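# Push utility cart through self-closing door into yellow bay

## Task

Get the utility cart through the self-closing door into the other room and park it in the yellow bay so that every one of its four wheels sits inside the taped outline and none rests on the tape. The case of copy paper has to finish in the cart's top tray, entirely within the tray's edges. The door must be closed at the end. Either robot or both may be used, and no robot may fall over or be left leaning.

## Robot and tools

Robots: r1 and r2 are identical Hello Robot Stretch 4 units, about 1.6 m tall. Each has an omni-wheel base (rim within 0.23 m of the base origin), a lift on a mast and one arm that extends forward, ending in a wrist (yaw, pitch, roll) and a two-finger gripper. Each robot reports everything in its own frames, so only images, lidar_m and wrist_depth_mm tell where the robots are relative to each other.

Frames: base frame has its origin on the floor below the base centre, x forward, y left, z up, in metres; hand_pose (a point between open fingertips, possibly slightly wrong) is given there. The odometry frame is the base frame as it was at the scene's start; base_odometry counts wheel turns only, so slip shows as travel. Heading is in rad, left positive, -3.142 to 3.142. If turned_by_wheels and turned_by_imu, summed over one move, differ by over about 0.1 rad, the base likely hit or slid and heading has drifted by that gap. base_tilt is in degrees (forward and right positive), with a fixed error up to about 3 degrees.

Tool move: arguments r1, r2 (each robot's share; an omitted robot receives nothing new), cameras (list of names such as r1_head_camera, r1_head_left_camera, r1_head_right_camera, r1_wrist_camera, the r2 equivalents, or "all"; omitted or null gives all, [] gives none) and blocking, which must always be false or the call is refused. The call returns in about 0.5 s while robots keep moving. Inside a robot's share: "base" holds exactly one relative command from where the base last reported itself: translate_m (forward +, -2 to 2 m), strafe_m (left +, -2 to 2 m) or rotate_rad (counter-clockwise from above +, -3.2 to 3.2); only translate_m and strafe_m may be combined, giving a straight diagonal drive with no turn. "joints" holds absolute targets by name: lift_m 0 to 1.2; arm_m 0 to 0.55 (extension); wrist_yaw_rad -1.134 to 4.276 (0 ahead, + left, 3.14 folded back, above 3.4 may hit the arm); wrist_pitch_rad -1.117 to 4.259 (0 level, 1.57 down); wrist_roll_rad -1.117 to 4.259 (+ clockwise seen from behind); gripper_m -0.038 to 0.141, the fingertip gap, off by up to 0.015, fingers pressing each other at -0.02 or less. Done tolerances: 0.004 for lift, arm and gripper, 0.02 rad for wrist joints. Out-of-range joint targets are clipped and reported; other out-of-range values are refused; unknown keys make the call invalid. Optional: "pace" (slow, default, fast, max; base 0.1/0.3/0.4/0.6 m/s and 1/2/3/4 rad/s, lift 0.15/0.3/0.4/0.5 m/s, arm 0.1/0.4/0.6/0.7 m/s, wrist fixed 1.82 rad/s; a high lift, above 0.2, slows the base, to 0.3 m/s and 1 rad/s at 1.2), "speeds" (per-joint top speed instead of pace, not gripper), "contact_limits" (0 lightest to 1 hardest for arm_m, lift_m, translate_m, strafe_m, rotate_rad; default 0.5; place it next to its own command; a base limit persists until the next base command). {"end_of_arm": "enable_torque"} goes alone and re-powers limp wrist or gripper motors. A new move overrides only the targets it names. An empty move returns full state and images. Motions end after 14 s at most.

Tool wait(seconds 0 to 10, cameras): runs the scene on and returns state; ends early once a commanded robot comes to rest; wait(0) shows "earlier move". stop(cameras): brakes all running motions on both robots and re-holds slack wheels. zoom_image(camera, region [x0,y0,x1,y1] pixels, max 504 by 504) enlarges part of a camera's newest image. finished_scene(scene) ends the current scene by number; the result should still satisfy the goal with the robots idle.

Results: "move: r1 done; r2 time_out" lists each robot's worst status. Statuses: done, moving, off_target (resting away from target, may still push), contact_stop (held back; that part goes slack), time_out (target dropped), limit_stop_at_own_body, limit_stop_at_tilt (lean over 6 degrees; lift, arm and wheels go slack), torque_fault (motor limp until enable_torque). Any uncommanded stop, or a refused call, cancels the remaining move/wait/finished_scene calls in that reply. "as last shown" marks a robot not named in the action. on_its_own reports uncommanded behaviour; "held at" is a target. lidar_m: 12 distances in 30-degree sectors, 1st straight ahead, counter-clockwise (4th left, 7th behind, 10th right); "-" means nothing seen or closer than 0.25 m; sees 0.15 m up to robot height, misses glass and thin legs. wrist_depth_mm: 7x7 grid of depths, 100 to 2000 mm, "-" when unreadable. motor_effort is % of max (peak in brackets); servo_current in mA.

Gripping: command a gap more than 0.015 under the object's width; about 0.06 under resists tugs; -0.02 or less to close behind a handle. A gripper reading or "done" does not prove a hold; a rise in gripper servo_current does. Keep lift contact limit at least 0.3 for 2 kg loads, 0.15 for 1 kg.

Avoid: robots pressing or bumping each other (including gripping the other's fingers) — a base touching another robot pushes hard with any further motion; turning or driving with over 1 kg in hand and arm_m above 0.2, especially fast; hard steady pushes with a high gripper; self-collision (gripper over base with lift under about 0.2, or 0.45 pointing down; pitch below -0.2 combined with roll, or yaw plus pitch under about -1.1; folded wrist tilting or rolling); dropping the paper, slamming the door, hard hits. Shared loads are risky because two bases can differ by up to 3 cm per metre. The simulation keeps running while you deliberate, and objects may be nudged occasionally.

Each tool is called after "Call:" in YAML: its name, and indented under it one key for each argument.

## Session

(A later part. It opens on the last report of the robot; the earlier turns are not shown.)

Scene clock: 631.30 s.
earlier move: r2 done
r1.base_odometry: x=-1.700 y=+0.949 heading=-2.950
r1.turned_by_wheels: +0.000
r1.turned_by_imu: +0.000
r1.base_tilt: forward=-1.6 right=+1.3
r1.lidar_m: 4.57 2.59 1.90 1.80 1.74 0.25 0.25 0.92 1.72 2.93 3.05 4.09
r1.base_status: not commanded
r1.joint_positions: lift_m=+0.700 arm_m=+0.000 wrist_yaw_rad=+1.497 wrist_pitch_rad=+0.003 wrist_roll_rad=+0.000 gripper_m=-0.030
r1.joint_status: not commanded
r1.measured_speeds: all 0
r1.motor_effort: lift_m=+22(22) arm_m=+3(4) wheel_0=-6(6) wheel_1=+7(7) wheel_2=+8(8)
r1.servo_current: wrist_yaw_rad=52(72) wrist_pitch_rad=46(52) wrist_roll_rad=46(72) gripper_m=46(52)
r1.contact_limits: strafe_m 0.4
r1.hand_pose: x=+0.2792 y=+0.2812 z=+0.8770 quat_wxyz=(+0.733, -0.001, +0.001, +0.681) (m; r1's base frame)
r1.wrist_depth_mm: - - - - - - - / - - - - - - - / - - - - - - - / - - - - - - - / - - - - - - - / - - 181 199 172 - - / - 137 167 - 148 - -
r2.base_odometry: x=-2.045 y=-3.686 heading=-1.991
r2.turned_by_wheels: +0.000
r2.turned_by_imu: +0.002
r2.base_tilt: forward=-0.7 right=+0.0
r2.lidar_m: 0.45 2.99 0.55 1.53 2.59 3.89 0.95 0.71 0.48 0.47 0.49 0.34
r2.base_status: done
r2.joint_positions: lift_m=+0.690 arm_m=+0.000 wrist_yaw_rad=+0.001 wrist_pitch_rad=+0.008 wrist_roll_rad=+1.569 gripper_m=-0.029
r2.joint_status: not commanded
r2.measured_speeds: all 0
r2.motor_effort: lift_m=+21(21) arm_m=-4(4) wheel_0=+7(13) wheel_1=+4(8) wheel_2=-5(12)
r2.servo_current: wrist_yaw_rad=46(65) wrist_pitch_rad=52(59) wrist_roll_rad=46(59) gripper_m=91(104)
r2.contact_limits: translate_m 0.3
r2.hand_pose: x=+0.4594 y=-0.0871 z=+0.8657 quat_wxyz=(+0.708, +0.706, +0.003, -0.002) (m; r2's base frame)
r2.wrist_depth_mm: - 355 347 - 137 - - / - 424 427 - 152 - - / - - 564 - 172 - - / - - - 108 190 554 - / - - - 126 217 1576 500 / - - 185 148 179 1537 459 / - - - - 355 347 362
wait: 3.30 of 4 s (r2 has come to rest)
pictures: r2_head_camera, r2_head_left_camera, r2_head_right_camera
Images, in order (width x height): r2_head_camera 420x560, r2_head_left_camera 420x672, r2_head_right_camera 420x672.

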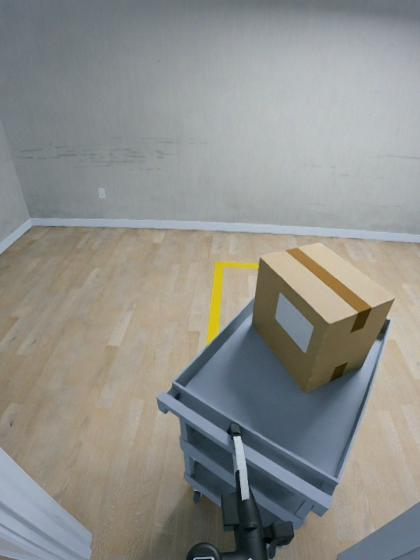

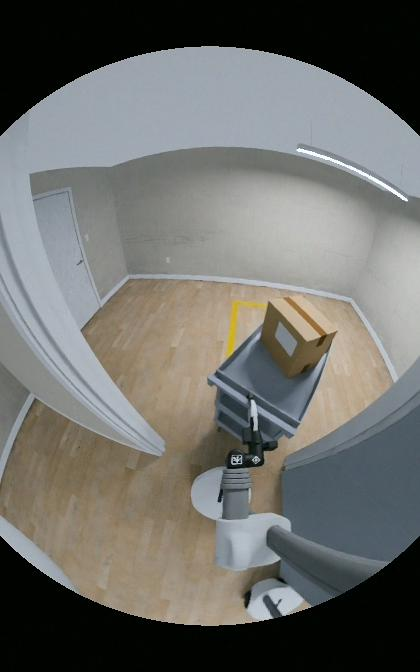

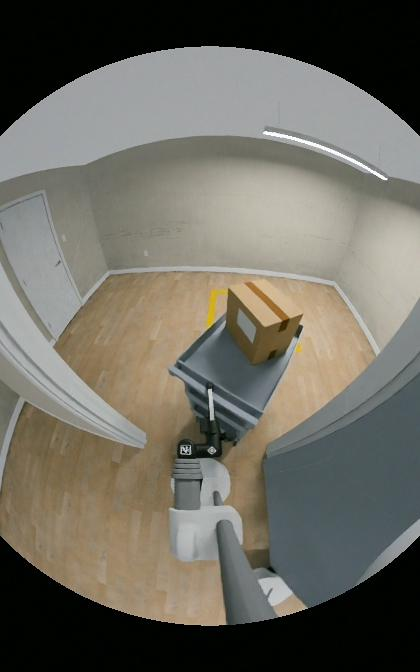

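Call:
move:
  blocking: false
  r2: {"base":{"translate_m":0.13,"strafe_m":-0.06},"pace":"slow","contact_limits":{"translate_m":0.3}}
  cameras: []

Call:
wait:
  seconds: 2.5
  cameras: ["r2_head_camera","r2_head_right_camera"]

Scene clock: 641.50 s.
move: r2 moving
r1: as last shown
r1.lidar_m: 4.56 2.61 1.91 1.81 1.76 0.25 0.25 0.92 1.75 2.92 3.02 4.10
r1.motor_effort: lift_m=+22(22) arm_m=+3(4) wheel_0=-5(6) wheel_1=+7(7) wheel_2=+8(8)
r1.servo_current: wrist_yaw_rad=52(72) wrist_pitch_rad=39(46) wrist_roll_rad=52(52) gripper_m=39(52)
r1.contact_limits: strafe_m 0.4
r1.wrist_depth_mm: - - - - - - - / - - - - - - - / - - - - - - - / - - - - - - - / - - - - - - - / - - 181 200 172 - - / - 136 167 - 148 - -
r2.base_odometry: x=-2.056 y=-3.695 heading=-1.990
r2.turned_by_wheels: +0.001
r2.turned_by_imu: +0.001
r2.base_tilt: forward=-0.7 right=+0.1
r2.lidar_m: 0.44 3.02 0.54 1.47 2.60 3.91 0.99 0.67 0.49 0.45 0.51 0.33
r2.base_status: translate_m moving; strafe_m moving
r2.joint_positions: lift_m=+0.690 arm_m=+0.000 wrist_yaw_rad=+0.001 wrist_pitch_rad=+0.008 wrist_roll_rad=+1.569 gripper_m=-0.029
r2.joint_status: not commanded
r2.measured_speeds: translate_m=+0.049 strafe_m=-0.022 rotate_rad=+0.003 lift_m=+0.000 arm_m=+0.000 wrist_yaw_rad=+0.000 wrist_pitch_rad=+0.000 wrist_roll_rad=+0.000
r2.motor_effort: lift_m=+21(21) arm_m=-4(4) wheel_0=+10(10) wheel_1=+5(5) wheel_2=-9(11)
r2.servo_current: wrist_yaw_rad=39(59) wrist_pitch_rad=46(52) wrist_roll_rad=52(52) gripper_m=91(98)
r2.contact_limits: translate_m 0.3
r2.hand_pose: x=+0.4594 y=-0.0871 z=+0.8657 quat_wxyz=(+0.708, +0.706, +0.003, -0.002) (m; r2's base frame)
r2.wrist_depth_mm: - 355 347 - 136 - - / - 427 433 - 150 - - / - - 569 - 171 - - / - - - 106 189 554 - / - - - 124 216 1537 496 / - - 187 147 179 1464 455 / - - - - 357 345 362
pictures: none
No camera images: "cameras" was empty.

Scene clock: 643.63 s.
earlier move: r2 done
r1.base_odometry: x=-1.700 y=+0.949 heading=-2.950
r1.turned_by_wheels: +0.000
r1.turned_by_imu: +0.000
r1.base_tilt: forward=-1.6 right=+1.3
r1.lidar_m: 4.57 2.62 1.89 1.78 1.74 0.27 0.25 1.05 1.73 2.93 3.02 4.08
r1.base_status: not commanded
r1.joint_positions: lift_m=+0.700 arm_m=+0.000 wrist_yaw_rad=+1.497 wrist_pitch_rad=+0.003 wrist_roll_rad=+0.000 gripper_m=-0.030
r1.joint_status: not commanded
r1.measured_speeds: all 0
r1.motor_effort: lift_m=+22(22) arm_m=+3(4) wheel_0=-6(6) wheel_1=+7(7) wheel_2=+8(8)
r1.servo_current: wrist_yaw_rad=65(72) wrist_pitch_rad=46(52) wrist_roll_rad=52(65) gripper_m=39(52)
r1.contact_limits: strafe_m 0.4
r1.hand_pose: x=+0.2792 y=+0.2812 z=+0.8770 quat_wxyz=(+0.733, -0.001, +0.001, +0.681) (m; r1's base frame)
r1.wrist_depth_mm: - - - - - - - / - - - - - - - / - - - - - - - / - - - - - - - / - - - - - - - / - - 181 200 172 - - / - 136 166 - 148 - -
r2.base_odometry: x=-2.153 y=-3.780 heading=-1.990
r2.turned_by_wheels: +0.000
r2.turned_by_imu: +0.001
r2.base_tilt: forward=-0.7 right=+0.1
r2.lidar_m: 0.43 3.05 0.55 0.57 2.64 3.96 1.06 0.62 0.43 0.41 0.49 0.34
r2.base_status: done
r2.joint_positions: lift_m=+0.690 arm_m=+0.000 wrist_yaw_rad=+0.002 wrist_pitch_rad=+0.008 wrist_roll_rad=+1.569 gripper_m=-0.029
r2.joint_status: not commanded
r2.measured_speeds: all 0
r2.motor_effort: lift_m=+21(21) arm_m=-3(4) wheel_0=+7(14) wheel_1=+5(7) wheel_2=-3(11)
r2.servo_current: wrist_yaw_rad=39(59) wrist_pitch_rad=52(59) wrist_roll_rad=46(59) gripper_m=91(98)
r2.contact_limits: translate_m 0.3
r2.hand_pose: x=+0.4594 y=-0.0869 z=+0.8657 quat_wxyz=(+0.708, +0.706, +0.003, -0.002) (m; r2's base frame)
r2.wrist_depth_mm: - 343 347 - 139 - - / - 421 427 - 156 - - / - - 549 - 171 - - / - - - 110 195 559 - / - - - 128 216 1576 508 / - - 186 149 179 1499 459 / - - - - 349 347 364
wait: 2.13 of 2.5 s (r2 has come to rest)
pictures: r2_head_camera, r2_head_right_camera
Images, in order (width x height): r2_head_camera 420x560, r2_head_right_camera 420x672.

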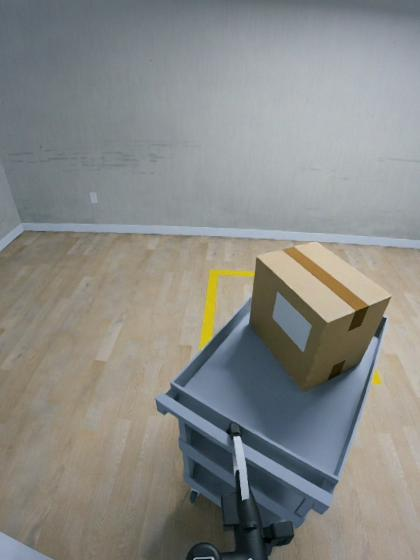

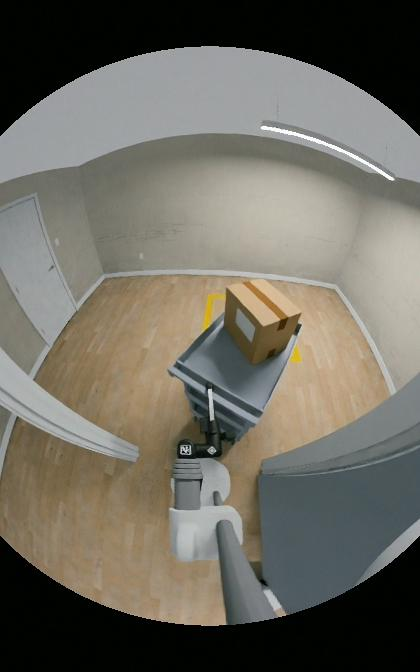

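Call:
move:
  blocking: false
  r2: {"base":{"translate_m":0.1,"strafe_m":-0.11},"pace":"slow","contact_limits":{"translate_m":0.3}}
  cameras: []

Call:
wait:
  seconds: 2.5
  cameras: ["r2_head_camera","r2_head_right_camera"]

Scene clock: 648.87 s.
move: r2 moving
r1: as last shown
r1.lidar_m: 4.55 2.64 1.89 1.81 1.73 0.25 0.25 1.02 1.72 2.92 3.03 4.08
r1.motor_effort: lift_m=+22(22) arm_m=+4(4) wheel_0=-6(6) wheel_1=+7(7) wheel_2=+8(8)
r1.servo_current: wrist_yaw_rad=46(72) wrist_pitch_rad=39(52) wrist_roll_rad=46(59) gripper_m=46(52)
r1.contact_limits: strafe_m 0.4
r1.wrist_depth_mm: - - - - - - - / - - - - - - - / - - - - - - - / - - - - - - - / - - - - - - - / - - 181 199 172 - - / - 137 167 - 149 - -
r2.base_odometry: x=-2.165 y=-3.784 heading=-1.990
r2.turned_by_wheels: +0.000
r2.turned_by_imu: +0.001
r2.base_tilt: forward=-0.7 right=+0.1
r2.lidar_m: 0.43 3.09 0.53 0.54 2.66 4.00 1.05 0.62 0.43 0.39 0.49 0.34
r2.base_status: translate_m moving; strafe_m moving
r2.joint_positions: lift_m=+0.690 arm_m=+0.000 wrist_yaw_rad=+0.002 wrist_pitch_rad=+0.008 wrist_roll_rad=+1.569 gripper_m=-0.029
r2.joint_status: not commanded
r2.measured_speeds: translate_m=+0.033 strafe_m=-0.036 rotate_rad=+0.001 lift_m=+0.000 arm_m=+0.000 wrist_yaw_rad=+0.000 wrist_pitch_rad=+0.000 wrist_roll_rad=+0.000
r2.motor_effort: lift_m=+21(21) arm_m=-4(4) wheel_0=+10(14) wheel_1=-3(6) wheel_2=-8(8)
r2.servo_current: wrist_yaw_rad=46(59) wrist_pitch_rad=52(52) wrist_roll_rad=39(59) gripper_m=91(98)
r2.contact_limits: translate_m 0.3
r2.hand_pose: x=+0.4595 y=-0.0869 z=+0.8657 quat_wxyz=(+0.708, +0.706, +0.003, -0.002) (m; r2's base frame)
r2.wrist_depth_mm: - 342 343 - 139 - - / - 421 424 - 156 - - / - - 549 - 170 - - / - - - 110 195 559 - / - - - 127 216 1576 508 / - - 187 149 178 1464 462 / - - - - 349 347 366
pictures: none
No camera images: "cameras" was empty.

Scene clock: 651.10 s.
earlier move: r2 done
r1.base_odometry: x=-1.700 y=+0.949 heading=-2.950
r1.turned_by_wheels: +0.000
r1.turned_by_imu: +0.000
r1.base_tilt: forward=-1.6 right=+1.3
r1.lidar_m: 4.55 2.63 1.87 1.80 1.73 0.25 0.25 1.11 1.73 2.91 3.05 4.08
r1.base_status: not commanded
r1.joint_positions: lift_m=+0.700 arm_m=+0.000 wrist_yaw_rad=+1.497 wrist_pitch_rad=+0.003 wrist_roll_rad=+0.000 gripper_m=-0.030
r1.joint_status: not commanded
r1.measured_speeds: all 0
r1.motor_effort: lift_m=+22(22) arm_m=+4(4) wheel_0=-6(6) wheel_1=+7(7) wheel_2=+8(8)
r1.servo_current: wrist_yaw_rad=39(78) wrist_pitch_rad=39(52) wrist_roll_rad=59(65) gripper_m=46(52)
r1.contact_limits: strafe_m 0.4
r1.hand_pose: x=+0.2792 y=+0.2812 z=+0.8770 quat_wxyz=(+0.733, -0.001, +0.001, +0.681) (m; r1's base frame)
r1.wrist_depth_mm: - - - - - - - / - - - - - - - / - - - - - - - / - - - - - - - / - - - - - - - / - - 181 200 172 - - / - 137 167 - 149 - -
r2.base_odometry: x=-2.294 y=-3.826 heading=-1.990
r2.turned_by_wheels: +0.000
r2.turned_by_imu: +0.001
r2.base_tilt: forward=-0.7 right=+0.1
r2.lidar_m: 0.44 3.11 0.63 0.62 2.75 4.14 1.10 0.44 0.30 0.32 2.42 0.35
r2.base_status: done
r2.joint_positions: lift_m=+0.690 arm_m=+0.000 wrist_yaw_rad=+0.002 wrist_pitch_rad=+0.008 wrist_roll_rad=+1.569 gripper_m=-0.029
r2.joint_status: not commanded
r2.measured_speeds: all 0
r2.motor_effort: lift_m=+21(21) arm_m=-4(4) wheel_0=+6(15) wheel_1=-3(7) wheel_2=-5(8)
r2.servo_current: wrist_yaw_rad=46(59) wrist_pitch_rad=46(59) wrist_roll_rad=46(65) gripper_m=91(104)
r2.contact_limits: translate_m 0.3
r2.hand_pose: x=+0.4595 y=-0.0867 z=+0.8657 quat_wxyz=(+0.708, +0.706, +0.004, -0.002) (m; r2's base frame)
r2.wrist_depth_mm: - 375 375 - 154 - - / - 399 402 106 167 - - / - - 500 114 182 - - / - - - 129 200 - - / - - - 143 220 1661 - / - - 186 157 179 1464 473 / - - - - - 1576 1160
wait: 2.23 of 2.5 s (r2 has come to rest)
pictures: r2_head_camera, r2_head_right_camera
Images, in order (width x height): r2_head_camera 420x560, r2_head_right_camera 420x672.

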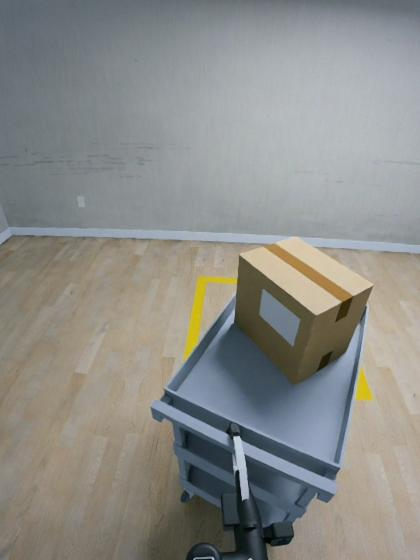

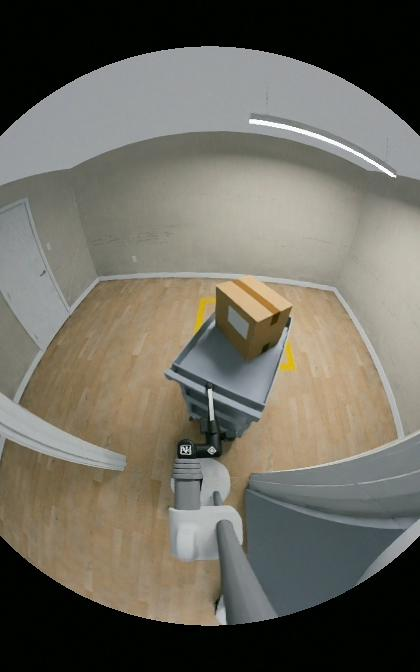

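Call:
move:
  blocking: false
  r2: {"base":{"translate_m":0.27},"pace":"slow","contact_limits":{"translate_m":0.3}}
  cameras: []

Call:
wait:
  seconds: 4
  cameras: []

Call:
move:
  blocking: false
  r2: {"base":{"strafe_m":-0.2},"pace":"slow","contact_limits":{"strafe_m":0.3}}
  cameras: []

Call:
wait:
  seconds: 3.5
  cameras: ["r2_head_camera","r2_head_left_camera","r2_head_right_camera"]

Scene clock: 675.80 s.
move: r2 moving
r1: as last shown
r1.lidar_m: 4.56 2.64 1.90 1.81 1.75 0.25 0.25 1.11 1.72 2.93 3.06 4.10
r1.servo_current: wrist_yaw_rad=33(59) wrist_pitch_rad=39(46) wrist_roll_rad=39(59) gripper_m=39(52)
r1.contact_limits: strafe_m 0.4
r1.wrist_depth_mm: - - - - - - - / - - - - - - - / - - - - - - - / - - - - - - - / - - - - - - - / - - 181 201 172 - - / - 137 167 - 148 - -
r2.base_odometry: x=-2.299 y=-3.838 heading=-1.990
r2.turned_by_wheels: +0.000
r2.turned_by_imu: +0.000
r2.base_tilt: forward=-0.7 right=+0.0
r2.lidar_m: 0.44 3.15 2.54 0.62 2.75 4.13 1.12 0.46 0.32 0.35 2.40 0.35
r2.base_status: translate_m moving
r2.joint_positions: lift_m=+0.690 arm_m=+0.000 wrist_yaw_rad=+0.002 wrist_pitch_rad=+0.008 wrist_roll_rad=+1.569 gripper_m=-0.029
r2.joint_status: not commanded
r2.measured_speeds: translate_m=+0.048 strafe_m=+0.000 rotate_rad=-0.004 lift_m=+0.000 arm_m=+0.000 wrist_yaw_rad=-0.014 wrist_pitch_rad=+0.000 wrist_roll_rad=+0.000
r2.motor_effort: lift_m=+21(21) arm_m=-3(4) wheel_0=+5(9) wheel_1=+8(8) wheel_2=-12(12)
r2.servo_current: wrist_yaw_rad=65(65) wrist_pitch_rad=52(59) wrist_roll_rad=39(59) gripper_m=91(98)
r2.contact_limits: translate_m 0.3
r2.hand_pose: x=+0.4594 y=-0.0869 z=+0.8657 quat_wxyz=(+0.708, +0.706, +0.003, -0.002) (m; r2's base frame)
r2.wrist_depth_mm: - 379 382 102 156 - - / - 399 402 109 168 - - / - - 496 116 185 - - / - - 634 129 201 - - / - - - 145 220 1708 - / - - 185 158 179 1464 477 / - - - - - 1537 1182
pictures: none
No camera images: "cameras" was empty.

Scene clock: 679.27 s.
earlier move: r2 done
r1.base_odometry: x=-1.700 y=+0.949 heading=-2.950
r1.turned_by_wheels: +0.000
r1.turned_by_imu: +0.000
r1.base_tilt: forward=-1.6 right=+1.3
r1.lidar_m: 4.56 2.60 1.88 1.79 1.78 0.25 0.27 1.37 1.75 2.92 3.03 4.09
r1.base_status: not commanded
r1.joint_positions: lift_m=+0.700 arm_m=+0.000 wrist_yaw_rad=+1.497 wrist_pitch_rad=+0.003 wrist_roll_rad=+0.000 gripper_m=-0.030
r1.joint_status: not commanded
r1.measured_speeds: all 0
r1.motor_effort: lift_m=+22(22) arm_m=+4(4) wheel_0=-6(6) wheel_1=+7(7) wheel_2=+8(8)
r1.servo_current: wrist_yaw_rad=46(65) wrist_pitch_rad=46(52) wrist_roll_rad=59(65) gripper_m=39(52)
r1.contact_limits: strafe_m 0.4
r1.hand_pose: x=+0.2792 y=+0.2812 z=+0.8770 quat_wxyz=(+0.733, -0.001, +0.001, +0.681) (m; r1's base frame)
r1.wrist_depth_mm: - - - - - - - / - - - - - - - / - - - - - - - / - - - - - - - / - - - - - - - / - - 181 200 172 - - / - 137 166 - 148 - -
r2.base_odometry: x=-2.404 y=-4.073 heading=-1.990
r2.turned_by_wheels: +0.000
r2.turned_by_imu: +0.000
r2.base_tilt: forward=-0.7 right=+0.1
r2.lidar_m: 0.45 2.88 2.49 0.64 0.65 4.09 1.23 0.48 0.40 1.35 0.34 0.33
r2.base_status: done
r2.joint_positions: lift_m=+0.690 arm_m=+0.000 wrist_yaw_rad=-0.001 wrist_pitch_rad=+0.008 wrist_roll_rad=+1.569 gripper_m=-0.029
r2.joint_status: not commanded
r2.measured_speeds: all 0
r2.motor_effort: lift_m=+21(21) arm_m=-4(4) wheel_0=+2(11) wheel_1=+4(8) wheel_2=-8(13)
r2.servo_current: wrist_yaw_rad=39(65) wrist_pitch_rad=46(59) wrist_roll_rad=59(59) gripper_m=98(104)
r2.contact_limits: translate_m 0.3
r2.hand_pose: x=+0.4592 y=-0.0876 z=+0.8657 quat_wxyz=(+0.708, +0.706, +0.003, -0.003) (m; r2's base frame)
r2.wrist_depth_mm: - 357 347 - 139 - - / - 445 430 - 156 - - / - - 564 - 170 - - / - - - 110 196 - - / - - - 128 213 1576 504 / - - 185 150 178 1464 452 / - - - - 353 345 362
wait: 3.47 of 4 s (r2 has come to rest)
pictures: none
No camera images: "cameras" was empty.

Scene clock: 679.77 s.
move: r2 moving
r1: as last shown
r1.lidar_m: 4.57 2.61 1.89 1.80 1.74 0.27 0.25 1.37 1.72 2.93 3.04 4.09
r1.servo_current: wrist_yaw_rad=26(65) wrist_pitch_rad=46(52) wrist_roll_rad=39(59) gripper_m=39(46)
r1.contact_limits: strafe_m 0.4
r1.wrist_depth_mm: - - - - - - - / - - - - - - - / - - - - - - - / - - - - - - - / - - - - - - - / - - 180 200 172 - - / - 137 167 - 148 - -
r2.base_odometry: x=-2.416 y=-4.067 heading=-1.990
r2.turned_by_wheels: +0.000
r2.turned_by_imu: +0.000
r2.base_tilt: forward=-0.7 right=+0.1
r2.lidar_m: 0.45 2.87 2.55 0.65 0.69 4.12 1.16 0.43 0.41 1.35 2.45 0.34
r2.base_status: strafe_m moving
r2.joint_positions: lift_m=+0.690 arm_m=+0.000 wrist_yaw_rad=+0.001 wrist_pitch_rad=+0.008 wrist_roll_rad=+1.569 gripper_m=-0.029
r2.joint_status: not commanded
r2.measured_speeds: translate_m=-0.001 strafe_m=-0.056 rotate_rad=+0.004 lift_m=+0.000 arm_m=+0.000 wrist_yaw_rad=+0.021 wrist_pitch_rad=+0.000 wrist_roll_rad=+0.000
r2.motor_effort: lift_m=+21(21) arm_m=-4(4) wheel_0=+9(10) wheel_1=-8(8) wheel_2=-1(6)
r2.servo_current: wrist_yaw_rad=39(59) wrist_pitch_rad=52(52) wrist_roll_rad=39(59) gripper_m=91(98)
r2.contact_limits: strafe_m 0.3
r2.hand_pose: x=+0.4594 y=-0.0872 z=+0.8657 quat_wxyz=(+0.708, +0.706, +0.003, -0.002) (m; r2's base frame)
r2.wrist_depth_mm: - 355 349 - 135 - - / - 449 430 - 150 - - / - - 569 - 167 - - / - - - 106 189 - - / - - - 123 216 1576 496 / - - 187 146 179 1499 455 / - - - - 353 347 359
pictures: none
No camera images: "cameras" was empty.

Scene clock: 682.43 s.
earlier move: r2 done
r1.base_odometry: x=-1.700 y=+0.949 heading=-2.950
r1.turned_by_wheels: +0.000
r1.turned_by_imu: +0.000
r1.base_tilt: forward=-1.6 right=+1.3
r1.lidar_m: 4.56 2.61 1.88 1.80 1.71 0.25 0.25 1.46 1.75 2.91 3.03 4.12
r1.base_status: not commanded
r1.joint_positions: lift_m=+0.700 arm_m=+0.000 wrist_yaw_rad=+1.497 wrist_pitch_rad=+0.003 wrist_roll_rad=+0.000 gripper_m=-0.030
r1.joint_status: not commanded
r1.measured_speeds: all 0
r1.motor_effort: lift_m=+22(22) arm_m=+3(4) wheel_0=-6(6) wheel_1=+7(7) wheel_2=+8(8)
r1.servo_current: wrist_yaw_rad=52(72) wrist_pitch_rad=46(52) wrist_roll_rad=52(65) gripper_m=46(52)
r1.contact_limits: strafe_m 0.4
r1.hand_pose: x=+0.2792 y=+0.2812 z=+0.8770 quat_wxyz=(+0.733, -0.001, +0.001, +0.681) (m; r1's base frame)
r1.wrist_depth_mm: - - - - - - - / - - - - - - - / - - - - - - - / - - - - - - - / - - - - - - - / - - 181 200 172 - - / - 137 167 - 148 - -
r2.base_odometry: x=-2.586 y=-3.991 heading=-1.990
r2.turned_by_wheels: +0.000
r2.turned_by_imu: +0.001
r2.base_tilt: forward=-0.7 right=+0.0
r2.lidar_m: 0.42 0.51 2.71 0.81 0.91 4.42 0.48 0.28 0.31 1.54 2.25 0.38
r2.base_status: done
r2.joint_positions: lift_m=+0.690 arm_m=+0.000 wrist_yaw_rad=+0.003 wrist_pitch_rad=+0.008 wrist_roll_rad=+1.569 gripper_m=-0.029
r2.joint_status: not commanded
r2.measured_speeds: all 0
r2.motor_effort: lift_m=+21(21) arm_m=-4(4) wheel_0=+4(14) wheel_1=-3(8) wheel_2=+0(6)
r2.servo_current: wrist_yaw_rad=52(59) wrist_pitch_rad=46(59) wrist_roll_rad=46(59) gripper_m=91(104)
r2.contact_limits: strafe_m 0.3
r2.hand_pose: x=+0.4596 y=-0.0865 z=+0.8657 quat_wxyz=(+0.708, +0.706, +0.004, -0.002) (m; r2's base frame)
r2.wrist_depth_mm: - 477 462 120 176 - - / - 407 407 126 185 - - / - 469 455 134 195 - - / - - 559 144 209 - - / - - - 154 223 - - / - - 186 166 179 1464 500 / - - - - - 1576 1138
wait: 2.67 of 3.5 s (r2 has come to rest)
pictures: r2_head_camera, r2_head_left_camera, r2_head_right_camera
Images, in order (width x height): r2_head_camera 420x560, r2_head_left_camera 420x672, r2_head_right_camera 420x672.

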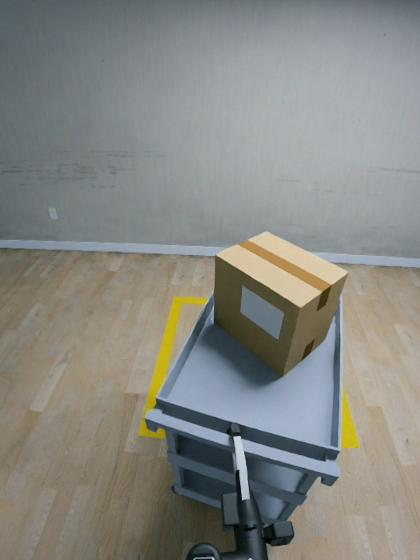

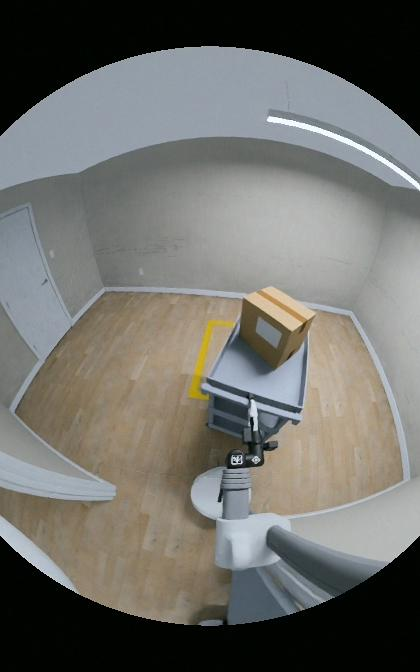

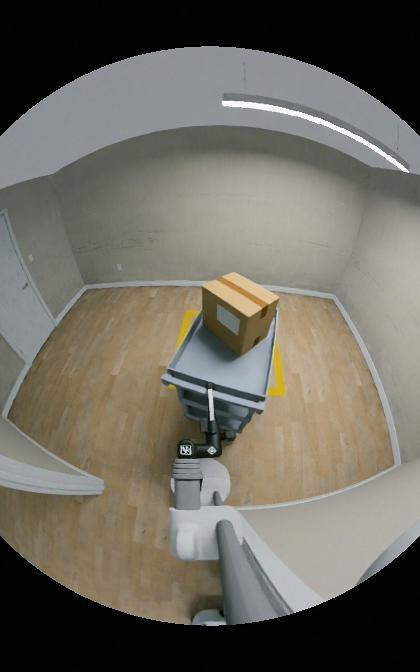

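Call:
move:
  blocking: false
  r2: {"base":{"translate_m":0.2,"strafe_m":-0.1},"pace":"slow","contact_limits":{"translate_m":0.3}}
  cameras: []

Call:
wait:
  seconds: 3.5
  cameras: ["r2_head_camera","r2_head_left_camera","r2_head_right_camera"]

Call:
zoom_image:
  camera: "r2_head_left_camera"
  region: [150, 260, 350, 480]

Scene clock: 714.40 s.
move: r2 moving
r1: as last shown
r1.lidar_m: 4.56 2.60 1.88 1.80 1.75 0.25 0.25 1.46 1.72 2.89 3.04 4.10
r1.motor_effort: lift_m=+22(22) arm_m=+4(4) wheel_0=-6(6) wheel_1=+7(7) wheel_2=+8(8)
r1.servo_current: wrist_yaw_rad=59(72) wrist_pitch_rad=46(52) wrist_roll_rad=52(59) gripper_m=46(46)
r1.contact_limits: strafe_m 0.4
r1.wrist_depth_mm: - - - - - - - / - - - - - - - / - - - - - - - / - - - - - - - / - - - - - - - / - - 181 200 172 - - / - 137 166 - 148 - -
r2.base_odometry: x=-2.597 y=-4.000 heading=-1.990
r2.turned_by_wheels: +0.000
r2.turned_by_imu: +0.001
r2.base_tilt: forward=-0.7 right=+0.1
r2.lidar_m: 0.41 0.50 2.70 0.86 0.89 4.43 0.42 0.28 0.36 1.64 2.24 0.38
r2.base_status: translate_m moving; strafe_m moving
r2.joint_positions: lift_m=+0.690 arm_m=+0.000 wrist_yaw_rad=+0.003 wrist_pitch_rad=+0.008 wrist_roll_rad=+1.569 gripper_m=-0.029
r2.joint_status: not commanded
r2.measured_speeds: translate_m=+0.049 strafe_m=-0.025 rotate_rad=-0.002 lift_m=+0.000 arm_m=+0.000 wrist_yaw_rad=+0.000 wrist_pitch_rad=+0.000 wrist_roll_rad=+0.000
r2.motor_effort: lift_m=+21(21) arm_m=-4(4) wheel_0=+10(13) wheel_1=+7(7) wheel_2=-10(12)
r2.servo_current: wrist_yaw_rad=39(59) wrist_pitch_rad=52(52) wrist_roll_rad=46(52) gripper_m=91(98)
r2.contact_limits: translate_m 0.3
r2.hand_pose: x=+0.4596 y=-0.0866 z=+0.8657 quat_wxyz=(+0.708, +0.706, +0.004, -0.002) (m; r2's base frame)
r2.wrist_depth_mm: - 492 473 122 178 - - / - 413 413 127 186 - - / - 466 455 135 196 - - / - - 549 145 208 - - / - - - 154 223 - - / - - 185 166 179 1537 500 / - - - - - 1576 1182
pictures: none
No camera images: "cameras" was empty.

Scene clock: 717.30 s.
earlier move: r2 done
r1.base_odometry: x=-1.700 y=+0.949 heading=-2.950
r1.turned_by_wheels: +0.000
r1.turned_by_imu: +0.000
r1.base_tilt: forward=-1.6 right=+1.3
r1.lidar_m: 4.56 2.64 1.88 1.80 1.74 0.25 0.25 1.60 1.72 2.92 3.04 4.10
r1.base_status: not commanded
r1.joint_positions: lift_m=+0.700 arm_m=+0.000 wrist_yaw_rad=+1.497 wrist_pitch_rad=+0.003 wrist_roll_rad=+0.000 gripper_m=-0.030
r1.joint_status: not commanded
r1.measured_speeds: all 0
r1.motor_effort: lift_m=+22(22) arm_m=+4(4) wheel_0=-5(6) wheel_1=+7(7) wheel_2=+8(8)
r1.servo_current: wrist_yaw_rad=46(78) wrist_pitch_rad=39(52) wrist_roll_rad=65(65) gripper_m=46(52)
r1.contact_limits: strafe_m 0.4
r1.hand_pose: x=+0.2792 y=+0.2812 z=+0.8770 quat_wxyz=(+0.733, -0.001, +0.001, +0.681) (m; r1's base frame)
r1.wrist_depth_mm: - - - - - - - / - - - - - - - / - - - - - - - / - - - - - - - / - - - - - - - / - - 181 200 172 - - / - 137 167 - 149 - -
r2.base_odometry: x=-2.759 y=-4.133 heading=-1.990
r2.turned_by_wheels: +0.000
r2.turned_by_imu: +0.000
r2.base_tilt: forward=-0.7 right=+0.0
r2.lidar_m: 0.40 0.47 2.77 1.10 0.98 4.52 0.43 0.45 0.69 1.98 2.17 0.39
r2.base_status: done
r2.joint_positions: lift_m=+0.690 arm_m=+0.000 wrist_yaw_rad=+0.001 wrist_pitch_rad=+0.008 wrist_roll_rad=+1.569 gripper_m=-0.029
r2.joint_status: not commanded
r2.measured_speeds: all 0
r2.motor_effort: lift_m=+21(21) arm_m=-4(4) wheel_0=+3(13) wheel_1=+5(7) wheel_2=-7(12)
r2.servo_current: wrist_yaw_rad=46(59) wrist_pitch_rad=52(59) wrist_roll_rad=46(59) gripper_m=91(104)
r2.contact_limits: translate_m 0.3
r2.hand_pose: x=+0.4594 y=-0.0872 z=+0.8657 quat_wxyz=(+0.708, +0.706, +0.003, -0.002) (m; r2's base frame)
r2.wrist_depth_mm: - - 530 131 185 - - / - 452 436 136 194 - - / - 452 445 142 205 - - / - - 525 150 216 - - / - - 634 157 224 - - / - - 185 168 179 1537 504 / - - - - - 1537 459
wait: 2.90 of 3.5 s (r2 has come to rest)
pictures: r2_head_camera, r2_head_left_camera, r2_head_right_camera
Images, in order (width x height): r2_head_camera 420x560, r2_head_left_camera 420x672, r2_head_right_camera 420x672.

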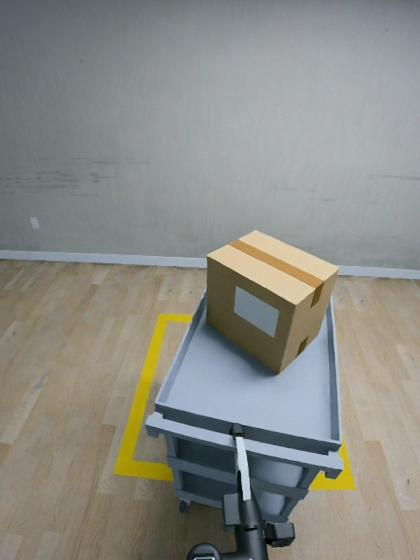

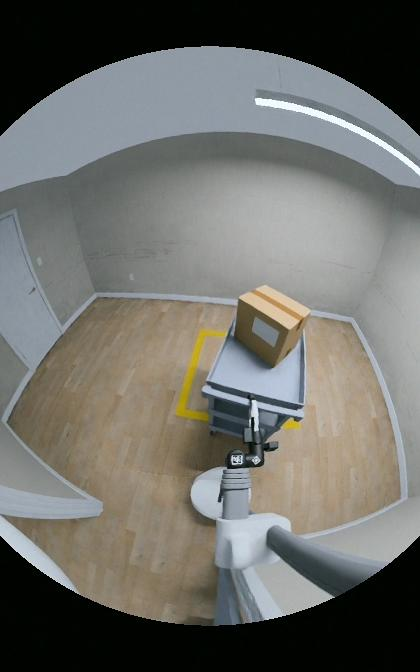

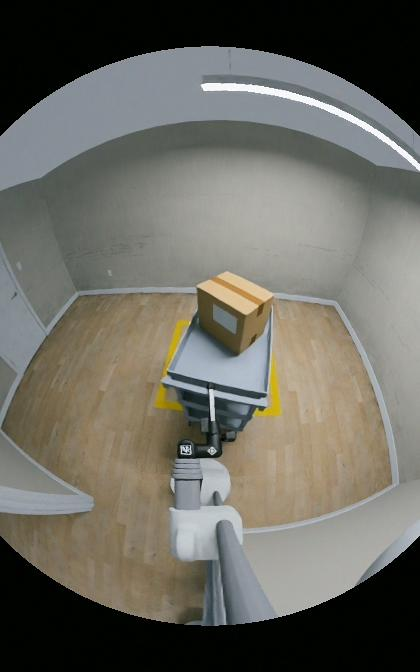

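Scaled by 2.291 from the camera's 420x672 image, which has a finer 600x960 frame.

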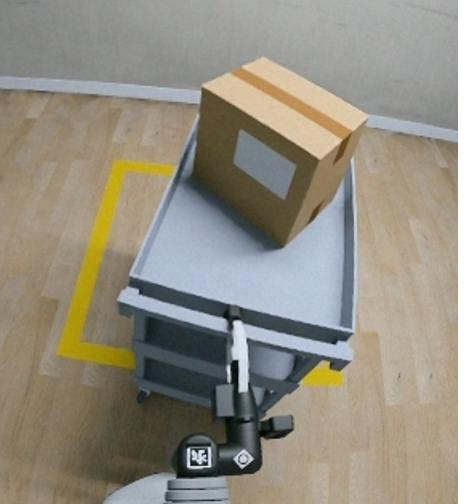

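Call:
move:
  blocking: false
  r2: {"base":{"translate_m":0.25,"strafe_m":-0.1},"pace":"slow","contact_limits":{"translate_m":0.3}}
  cameras: []

Call:
wait:
  seconds: 4
  cameras: ["r2_head_camera","r2_head_left_camera","r2_head_right_camera","r2_wrist_camera"]

Call:
zoom_image:
  camera: "r2_head_right_camera"
  region: [120, 260, 320, 480]

Scene clock: 729.17 s.
move: r2 moving
r1: as last shown
r1.lidar_m: 4.56 2.62 1.87 1.81 1.72 0.25 0.25 1.62 1.74 2.91 3.03 4.09
r1.motor_effort: lift_m=+22(22) arm_m=+3(4) wheel_0=-6(6) wheel_1=+7(7) wheel_2=+8(8)
r1.servo_current: wrist_yaw_rad=52(65) wrist_pitch_rad=39(52) wrist_roll_rad=65(65) gripper_m=46(52)
r1.contact_limits: strafe_m 0.4
r1.wrist_depth_mm: - - - - - - - / - - - - - - - / - - - - - - - / - - - - - - - / - - - - - - - / - - 181 200 172 - - / - 137 167 - 148 - -
r2.base_odometry: x=-2.768 y=-4.142 heading=-1.990
r2.turned_by_wheels: +0.000
r2.turned_by_imu: +0.000
r2.base_tilt: forward=-0.7 right=+0.0
r2.lidar_m: 0.41 0.51 2.79 1.16 0.98 4.52 0.44 0.46 0.72 1.97 2.17 0.40
r2.base_status: translate_m moving; strafe_m moving
r2.joint_positions: lift_m=+0.690 arm_m=+0.000 wrist_yaw_rad=+0.001 wrist_pitch_rad=+0.008 wrist_roll_rad=+1.569 gripper_m=-0.029
r2.joint_status: not commanded
r2.measured_speeds: translate_m=+0.049 strafe_m=-0.019 rotate_rad=-0.001 lift_m=+0.000 arm_m=+0.000 wrist_yaw_rad=+0.000 wrist_pitch_rad=+0.000 wrist_roll_rad=+0.000
r2.motor_effort: lift_m=+21(21) arm_m=-4(4) wheel_0=+9(12) wheel_1=+6(7) wheel_2=-12(13)
r2.servo_current: wrist_yaw_rad=39(65) wrist_pitch_rad=59(59) wrist_roll_rad=39(52) gripper_m=98(98)
r2.contact_limits: translate_m 0.3
r2.hand_pose: x=+0.4594 y=-0.0872 z=+0.8657 quat_wxyz=(+0.708, +0.706, +0.003, -0.002) (m; r2's base frame)
r2.wrist_depth_mm: - - 530 131 185 - - / - 452 436 136 194 - - / - 455 442 142 205 - - / - - 517 150 216 - - / - - 634 157 224 - - / - - 185 167 179 1618 504 / - - - - - 1576 455
pictures: none
No camera images: "cameras" was empty.

Scene clock: 732.57 s.
earlier move: r2 done
r1.base_odometry: x=-1.700 y=+0.949 heading=-2.950
r1.turned_by_wheels: +0.000
r1.turned_by_imu: +0.000
r1.base_tilt: forward=-1.6 right=+1.3
r1.lidar_m: 4.55 2.62 1.88 1.80 1.74 0.25 0.25 1.61 1.71 2.92 3.04 4.10
r1.base_status: not commanded
r1.joint_positions: lift_m=+0.700 arm_m=+0.000 wrist_yaw_rad=+1.497 wrist_pitch_rad=+0.003 wrist_roll_rad=+0.000 gripper_m=-0.030
r1.joint_status: not commanded
r1.measured_speeds: all 0
r1.motor_effort: lift_m=+22(22) arm_m=+4(4) wheel_0=-5(7) wheel_1=+7(7) wheel_2=+8(8)
r1.servo_current: wrist_yaw_rad=46(72) wrist_pitch_rad=46(52) wrist_roll_rad=39(65) gripper_m=33(52)
r1.contact_limits: strafe_m 0.4
r1.hand_pose: x=+0.2792 y=+0.2812 z=+0.8770 quat_wxyz=(+0.733, -0.001, +0.001, +0.681) (m; r1's base frame)
r1.wrist_depth_mm: - - - - - - - / - - - - - - - / - - - - - - - / - - - - - - - / - - - - - - - / - - 180 200 172 - - / - 137 167 - 148 - -
r2.base_odometry: x=-2.952 y=-4.320 heading=-1.990
r2.turned_by_wheels: +0.000
r2.turned_by_imu: +0.001
r2.base_tilt: forward=-0.7 right=+0.1
r2.lidar_m: 0.41 0.49 2.82 1.80 1.18 4.64 0.65 0.73 1.10 1.91 2.07 0.42
r2.base_status: done
r2.joint_positions: lift_m=+0.690 arm_m=+0.000 wrist_yaw_rad=+0.001 wrist_pitch_rad=+0.008 wrist_roll_rad=+1.569 gripper_m=-0.029
r2.joint_status: not commanded
r2.measured_speeds: all 0
r2.motor_effort: lift_m=+21(21) arm_m=-4(4) wheel_0=+4(12) wheel_1=+4(7) wheel_2=-6(13)
r2.servo_current: wrist_yaw_rad=46(65) wrist_pitch_rad=52(59) wrist_roll_rad=46(65) gripper_m=98(104)
r2.contact_limits: translate_m 0.3
r2.hand_pose: x=+0.4594 y=-0.0872 z=+0.8657 quat_wxyz=(+0.708, +0.706, +0.003, -0.002) (m; r2's base frame)
r2.wrist_depth_mm: - - 539 134 190 - - / - 452 455 139 198 - - / - 436 439 145 208 - - / - 504 508 153 216 - - / - - 603 160 225 - - / - - 180 168 179 1576 517 / - - - - - 1576 469
wait: 3.40 of 4 s (r2 has come to rest)
pictures: r2_head_camera, r2_head_left_camera, r2_head_right_camera, r2_wrist_camera
Images, in order (width x height): r2_head_camera 420x560, r2_head_left_camera 420x672, r2_head_right_camera 420x672, r2_wrist_camera 616x392.

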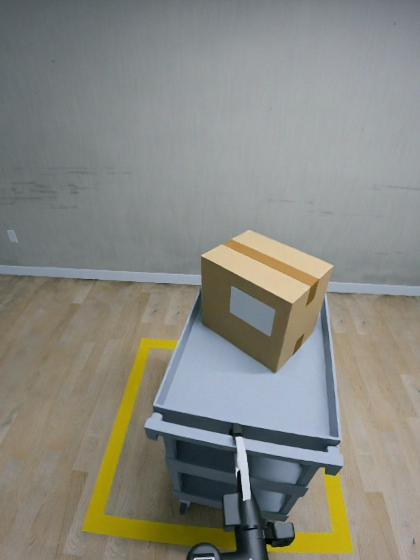

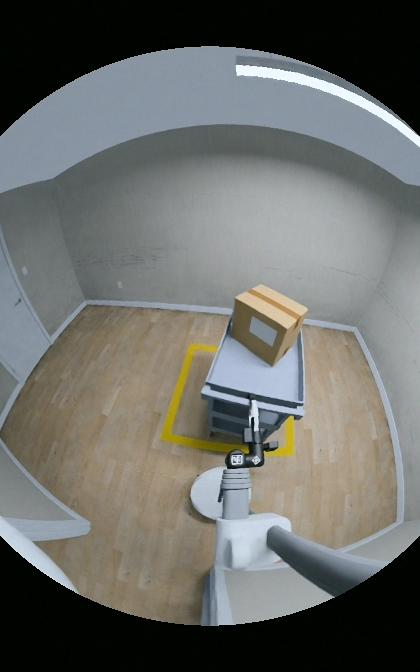

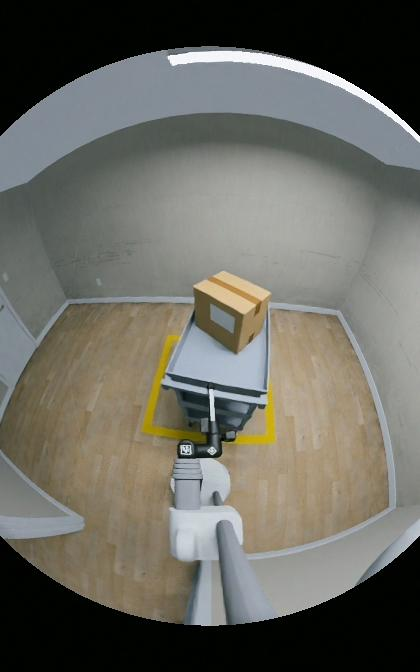

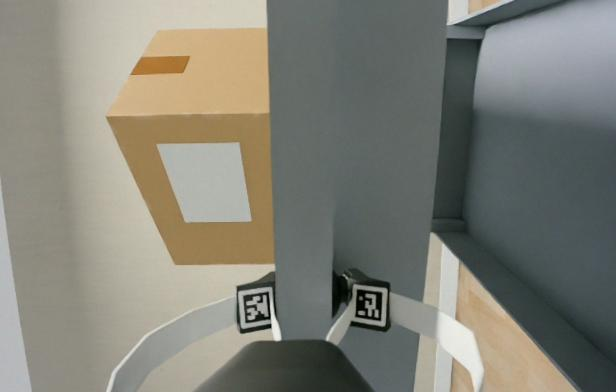

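Scaled by 2.291 from the camera's 420x672 image, which has a finer 600x960 frame.

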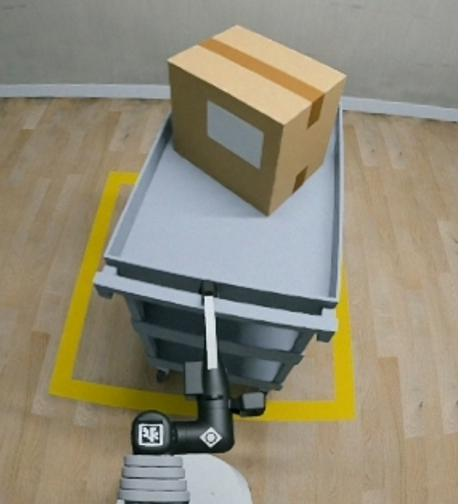

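Call:
move:
  blocking: false
  r2: {"base":{"rotate_rad":0.17},"pace":"slow","contact_limits":{"rotate_rad":0.4}}
  cameras: []

Call:
wait:
  seconds: 1.5
  cameras: ["r2_head_right_camera"]

Call:
move:
  blocking: false
  r2: {"base":{"translate_m":0.12,"strafe_m":-0.12},"pace":"slow","contact_limits":{"translate_m":0.3}}
  cameras: []

Call:
wait:
  seconds: 3
  cameras: ["r2_head_camera","r2_head_left_camera","r2_head_right_camera"]

Call:
zoom_image:
  camera: "r2_head_right_camera"
  region: [120, 260, 320, 480]

Scene clock: 743.43 s.
move: r2 moving
r1: as last shown
r1.lidar_m: 4.57 2.58 1.90 1.79 1.75 0.26 0.25 1.61 1.73 2.92 3.05 4.11
r1.motor_effort: lift_m=+22(22) arm_m=+4(4) wheel_0=-6(6) wheel_1=+7(7) wheel_2=+8(8)
r1.servo_current: wrist_yaw_rad=33(65) wrist_pitch_rad=46(46) wrist_roll_rad=33(52) gripper_m=46(46)
r1.contact_limits: strafe_m 0.4
r1.wrist_depth_mm: - - - - - - - / - - - - - - - / - - - - - - - / - - - - - - - / - - - - - - - / - - 181 200 172 - - / - 137 167 - 148 - -
r2.base_odometry: x=-2.952 y=-4.320 heading=-1.873
r2.turned_by_wheels: +0.117
r2.turned_by_imu: +0.114
r2.base_tilt: forward=-0.6 right=+0.1
r2.lidar_m: 0.45 2.49 2.79 1.41 1.16 1.92 0.64 0.76 1.31 1.92 2.22 0.38
r2.base_status: rotate_rad moving
r2.joint_positions: lift_m=+0.690 arm_m=+0.000 wrist_yaw_rad=-0.004 wrist_pitch_rad=+0.008 wrist_roll_rad=+1.569 gripper_m=-0.029
r2.joint_status: not commanded
r2.measured_speeds: translate_m=+0.001 strafe_m=+0.000 rotate_rad=+0.344 lift_m=+0.000 arm_m=+0.000 wrist_yaw_rad=+0.000 wrist_pitch_rad=+0.000 wrist_roll_rad=+0.000
r2.motor_effort: lift_m=+21(21) arm_m=-4(4) wheel_0=-11(15) wheel_1=-6(9) wheel_2=-8(11)
r2.servo_current: wrist_yaw_rad=46(59) wrist_pitch_rad=52(52) wrist_roll_rad=46(52) gripper_m=91(98)
r2.contact_limits: rotate_rad 0.4
r2.hand_pose: x=+0.4589 y=-0.0886 z=+0.8657 quat_wxyz=(+0.708, +0.706, +0.001, -0.004) (m; r2's base frame)
r2.wrist_depth_mm: - 424 439 117 172 - - / - 402 399 124 183 - - / - 462 462 133 195 - - / - - 564 143 206 - - / - - - 152 224 1808 - / - - 185 166 179 1464 480 / - - - - - 1537 1182
pictures: none
No camera images: "cameras" was empty.

Scene clock: 744.03 s.
earlier move: r2 done
r1.base_odometry: x=-1.700 y=+0.949 heading=-2.950
r1.turned_by_wheels: +0.000
r1.turned_by_imu: +0.000
r1.base_tilt: forward=-1.6 right=+1.2
r1.lidar_m: 4.57 2.60 1.88 1.80 1.74 0.26 0.25 1.59 1.73 2.91 3.04 4.11
r1.base_status: not commanded
r1.joint_positions: lift_m=+0.700 arm_m=+0.000 wrist_yaw_rad=+1.497 wrist_pitch_rad=+0.003 wrist_roll_rad=+0.000 gripper_m=-0.030
r1.joint_status: not commanded
r1.measured_speeds: all 0
r1.motor_effort: lift_m=+22(22) arm_m=+4(4) wheel_0=-6(6) wheel_1=+7(7) wheel_2=+8(8)
r1.servo_current: wrist_yaw_rad=46(65) wrist_pitch_rad=39(52) wrist_roll_rad=52(72) gripper_m=46(52)
r1.contact_limits: strafe_m 0.4
r1.hand_pose: x=+0.2792 y=+0.2812 z=+0.8770 quat_wxyz=(+0.733, -0.001, +0.001, +0.681) (m; r1's base frame)
r1.wrist_depth_mm: - - - - - - - / - - - - - - - / - - - - - - - / - - - - - - - / - - - - - - - / - - 181 200 172 - - / - 137 167 - 148 - -
r2.base_odometry: x=-2.952 y=-4.320 heading=-1.821
r2.turned_by_wheels: +0.052
r2.turned_by_imu: +0.051
r2.base_tilt: forward=-0.6 right=+0.0
r2.lidar_m: 0.43 2.53 2.82 1.31 1.19 0.84 0.65 0.81 1.44 1.91 2.27 0.35
r2.base_status: done
r2.joint_positions: lift_m=+0.690 arm_m=+0.000 wrist_yaw_rad=-0.002 wrist_pitch_rad=+0.008 wrist_roll_rad=+1.569 gripper_m=-0.029
r2.joint_status: not commanded
r2.measured_speeds: all 0
r2.motor_effort: lift_m=+21(21) arm_m=-4(4) wheel_0=-3(15) wheel_1=-6(9) wheel_2=-5(11)
r2.servo_current: wrist_yaw_rad=52(59) wrist_pitch_rad=52(52) wrist_roll_rad=46(52) gripper_m=98(98)
r2.contact_limits: rotate_rad 0.4
r2.hand_pose: x=+0.4592 y=-0.0879 z=+0.8657 quat_wxyz=(+0.708, +0.706, +0.002, -0.003) (m; r2's base frame)
r2.wrist_depth_mm: - 366 366 - 153 - - / - 404 410 106 166 - - / - 496 508 113 182 - - / - - 627 128 200 - - / - - - 143 220 1708 512 / - - 184 158 179 1576 477 / - - - - - 349 1160
wait: 0.60 of 1.5 s (r2 has come to rest)
pictures: r2_head_right_camera
Images, in order (width x height): r2_head_right_camera 420x672.

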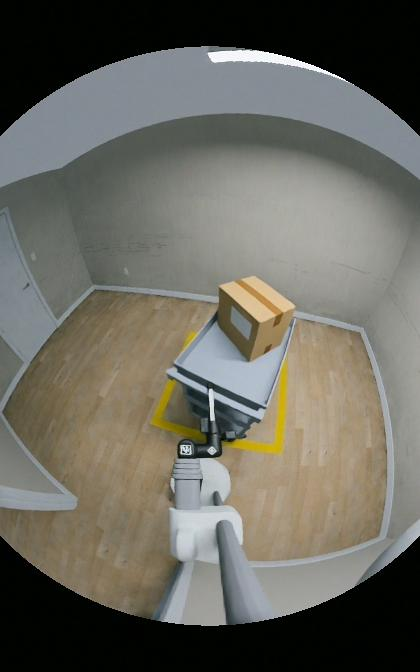

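Scene clock: 744.53 s.
move: r2 moving
r1: as last shown
r1.base_tilt: forward=-1.6 right=+1.3
r1.lidar_m: 4.57 2.62 1.89 1.80 1.74 0.27 0.25 1.63 1.75 2.92 3.02 4.07
r1.servo_current: wrist_yaw_rad=46(72) wrist_pitch_rad=46(46) wrist_roll_rad=52(65) gripper_m=46(46)
r1.contact_limits: strafe_m 0.4
r1.wrist_depth_mm: - - - - - - - / - - - - - - - / - - - - - - - / - - - - - - - / - - - - - - - / - - 181 200 172 - - / - 137 166 - 148 - -
r2.base_odometry: x=-2.963 y=-4.327 heading=-1.822
r2.turned_by_wheels: -0.001
r2.turned_by_imu: +0.000
r2.base_tilt: forward=-0.7 right=+0.1
r2.lidar_m: 0.43 2.50 2.80 1.33 1.19 0.85 0.66 0.79 1.46 1.92 2.24 0.35
r2.base_status: translate_m moving; strafe_m moving
r2.joint_positions: lift_m=+0.690 arm_m=+0.000 wrist_yaw_rad=-0.001 wrist_pitch_rad=+0.008 wrist_roll_rad=+1.569 gripper_m=-0.029
r2.joint_status: not commanded
r2.measured_speeds: translate_m=+0.036 strafe_m=-0.035 rotate_rad=+0.001 lift_m=+0.000 arm_m=+0.000 wrist_yaw_rad=+0.008 wrist_pitch_rad=+0.000 wrist_roll_rad=+0.000
r2.motor_effort: lift_m=+21(21) arm_m=-4(4) wheel_0=+8(13) wheel_1=-7(7) wheel_2=-10(10)
r2.servo_current: wrist_yaw_rad=46(59) wrist_pitch_rad=52(52) wrist_roll_rad=46(52) gripper_m=98(98)
r2.contact_limits: translate_m 0.3
r2.hand_pose: x=+0.4592 y=-0.0876 z=+0.8657 quat_wxyz=(+0.708, +0.706, +0.003, -0.003) (m; r2's base frame)
r2.wrist_depth_mm: - 366 366 - 152 - - / - 404 410 104 164 - - / - 504 508 112 180 - - / - - 621 127 198 - - / - - - 138 220 1661 512 / - - 186 158 179 1499 484 / - - - - - 351 1182
pictures: none
No camera images: "cameras" was empty.

Scene clock: 746.97 s.
earlier move: r2 done
r1.base_odometry: x=-1.700 y=+0.949 heading=-2.950
r1.turned_by_wheels: +0.000
r1.turned_by_imu: +0.000
r1.base_tilt: forward=-1.6 right=+1.3
r1.lidar_m: 4.57 2.64 1.88 1.80 1.77 0.26 0.25 1.62 1.75 2.92 3.03 4.09
r1.base_status: not commanded
r1.joint_positions: lift_m=+0.700 arm_m=+0.000 wrist_yaw_rad=+1.497 wrist_pitch_rad=+0.003 wrist_roll_rad=+0.000 gripper_m=-0.030
r1.joint_status: not commanded
r1.measured_speeds: all 0
r1.motor_effort: lift_m=+22(22) arm_m=+4(4) wheel_0=-5(6) wheel_1=+7(7) wheel_2=+8(8)
r1.servo_current: wrist_yaw_rad=39(72) wrist_pitch_rad=46(52) wrist_roll_rad=52(65) gripper_m=46(52)
r1.contact_limits: strafe_m 0.4
r1.hand_pose: x=+0.2792 y=+0.2812 z=+0.8770 quat_wxyz=(+0.733, -0.001, +0.001, +0.681) (m; r1's base frame)
r1.wrist_depth_mm: - - - - - - - / - - - - - - - / - - - - - - - / - - - - - - - / - - - - - - - / - - 181 200 172 - - / - 137 167 - 148 - -
r2.base_odometry: x=-3.097 y=-4.407 heading=-1.821
r2.turned_by_wheels: +0.000
r2.turned_by_imu: +0.002
r2.base_tilt: forward=-0.6 right=+0.1
r2.lidar_m: 0.44 2.35 2.89 1.60 1.33 0.78 0.81 0.99 1.73 1.84 2.19 0.37
r2.base_status: done
r2.joint_positions: lift_m=+0.690 arm_m=+0.000 wrist_yaw_rad=+0.001 wrist_pitch_rad=+0.008 wrist_roll_rad=+1.569 gripper_m=-0.029
r2.joint_status: not commanded
r2.measured_speeds: all 0
r2.motor_effort: lift_m=+21(21) arm_m=-4(4) wheel_0=+6(15) wheel_1=-4(7) wheel_2=-3(11)
r2.servo_current: wrist_yaw_rad=39(65) wrist_pitch_rad=52(59) wrist_roll_rad=52(59) gripper_m=91(98)
r2.contact_limits: translate_m 0.3
r2.hand_pose: x=+0.4594 y=-0.0870 z=+0.8657 quat_wxyz=(+0.708, +0.706, +0.003, -0.002) (m; r2's base frame)
r2.wrist_depth_mm: - 394 402 106 163 - - / - 392 399 117 175 - - / - 473 480 124 188 - - / - - 597 134 203 - - / - - - 146 220 1661 - / - - 183 160 178 1464 484 / - - - - - 1537 1160
wait: 2.43 of 3 s (r2 has come to rest)
pictures: r2_head_camera, r2_head_left_camera, r2_head_right_camera
Images, in order (width x height): r2_head_camera 420x560, r2_head_left_camera 420x672, r2_head_right_camera 420x672.

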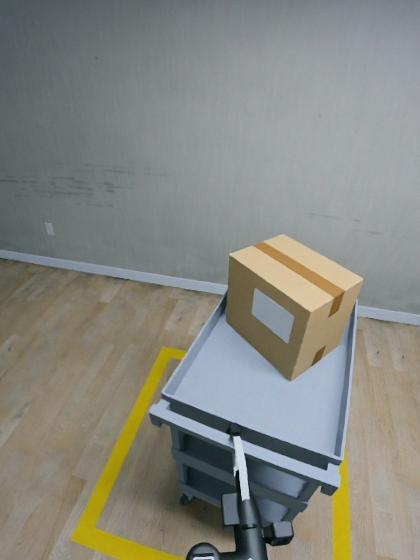

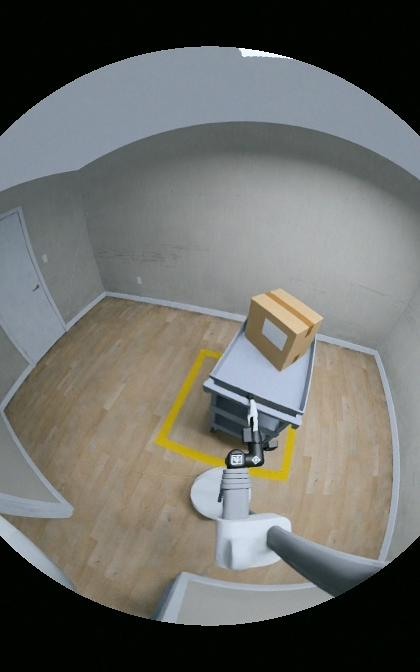

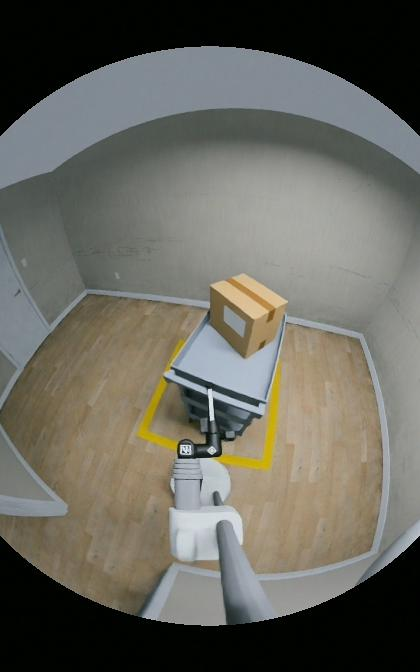

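Scaled by 2.291 from the camera's 420x672 image, which has a finer 600x960 frame.

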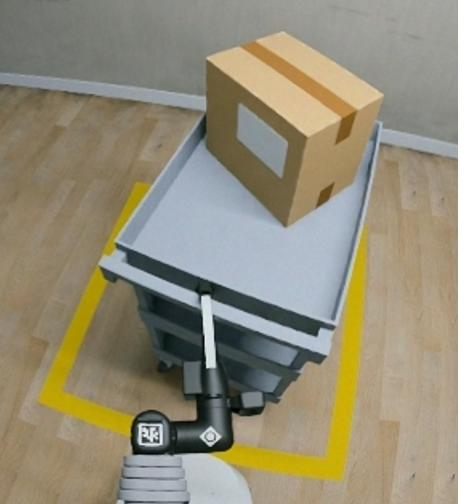

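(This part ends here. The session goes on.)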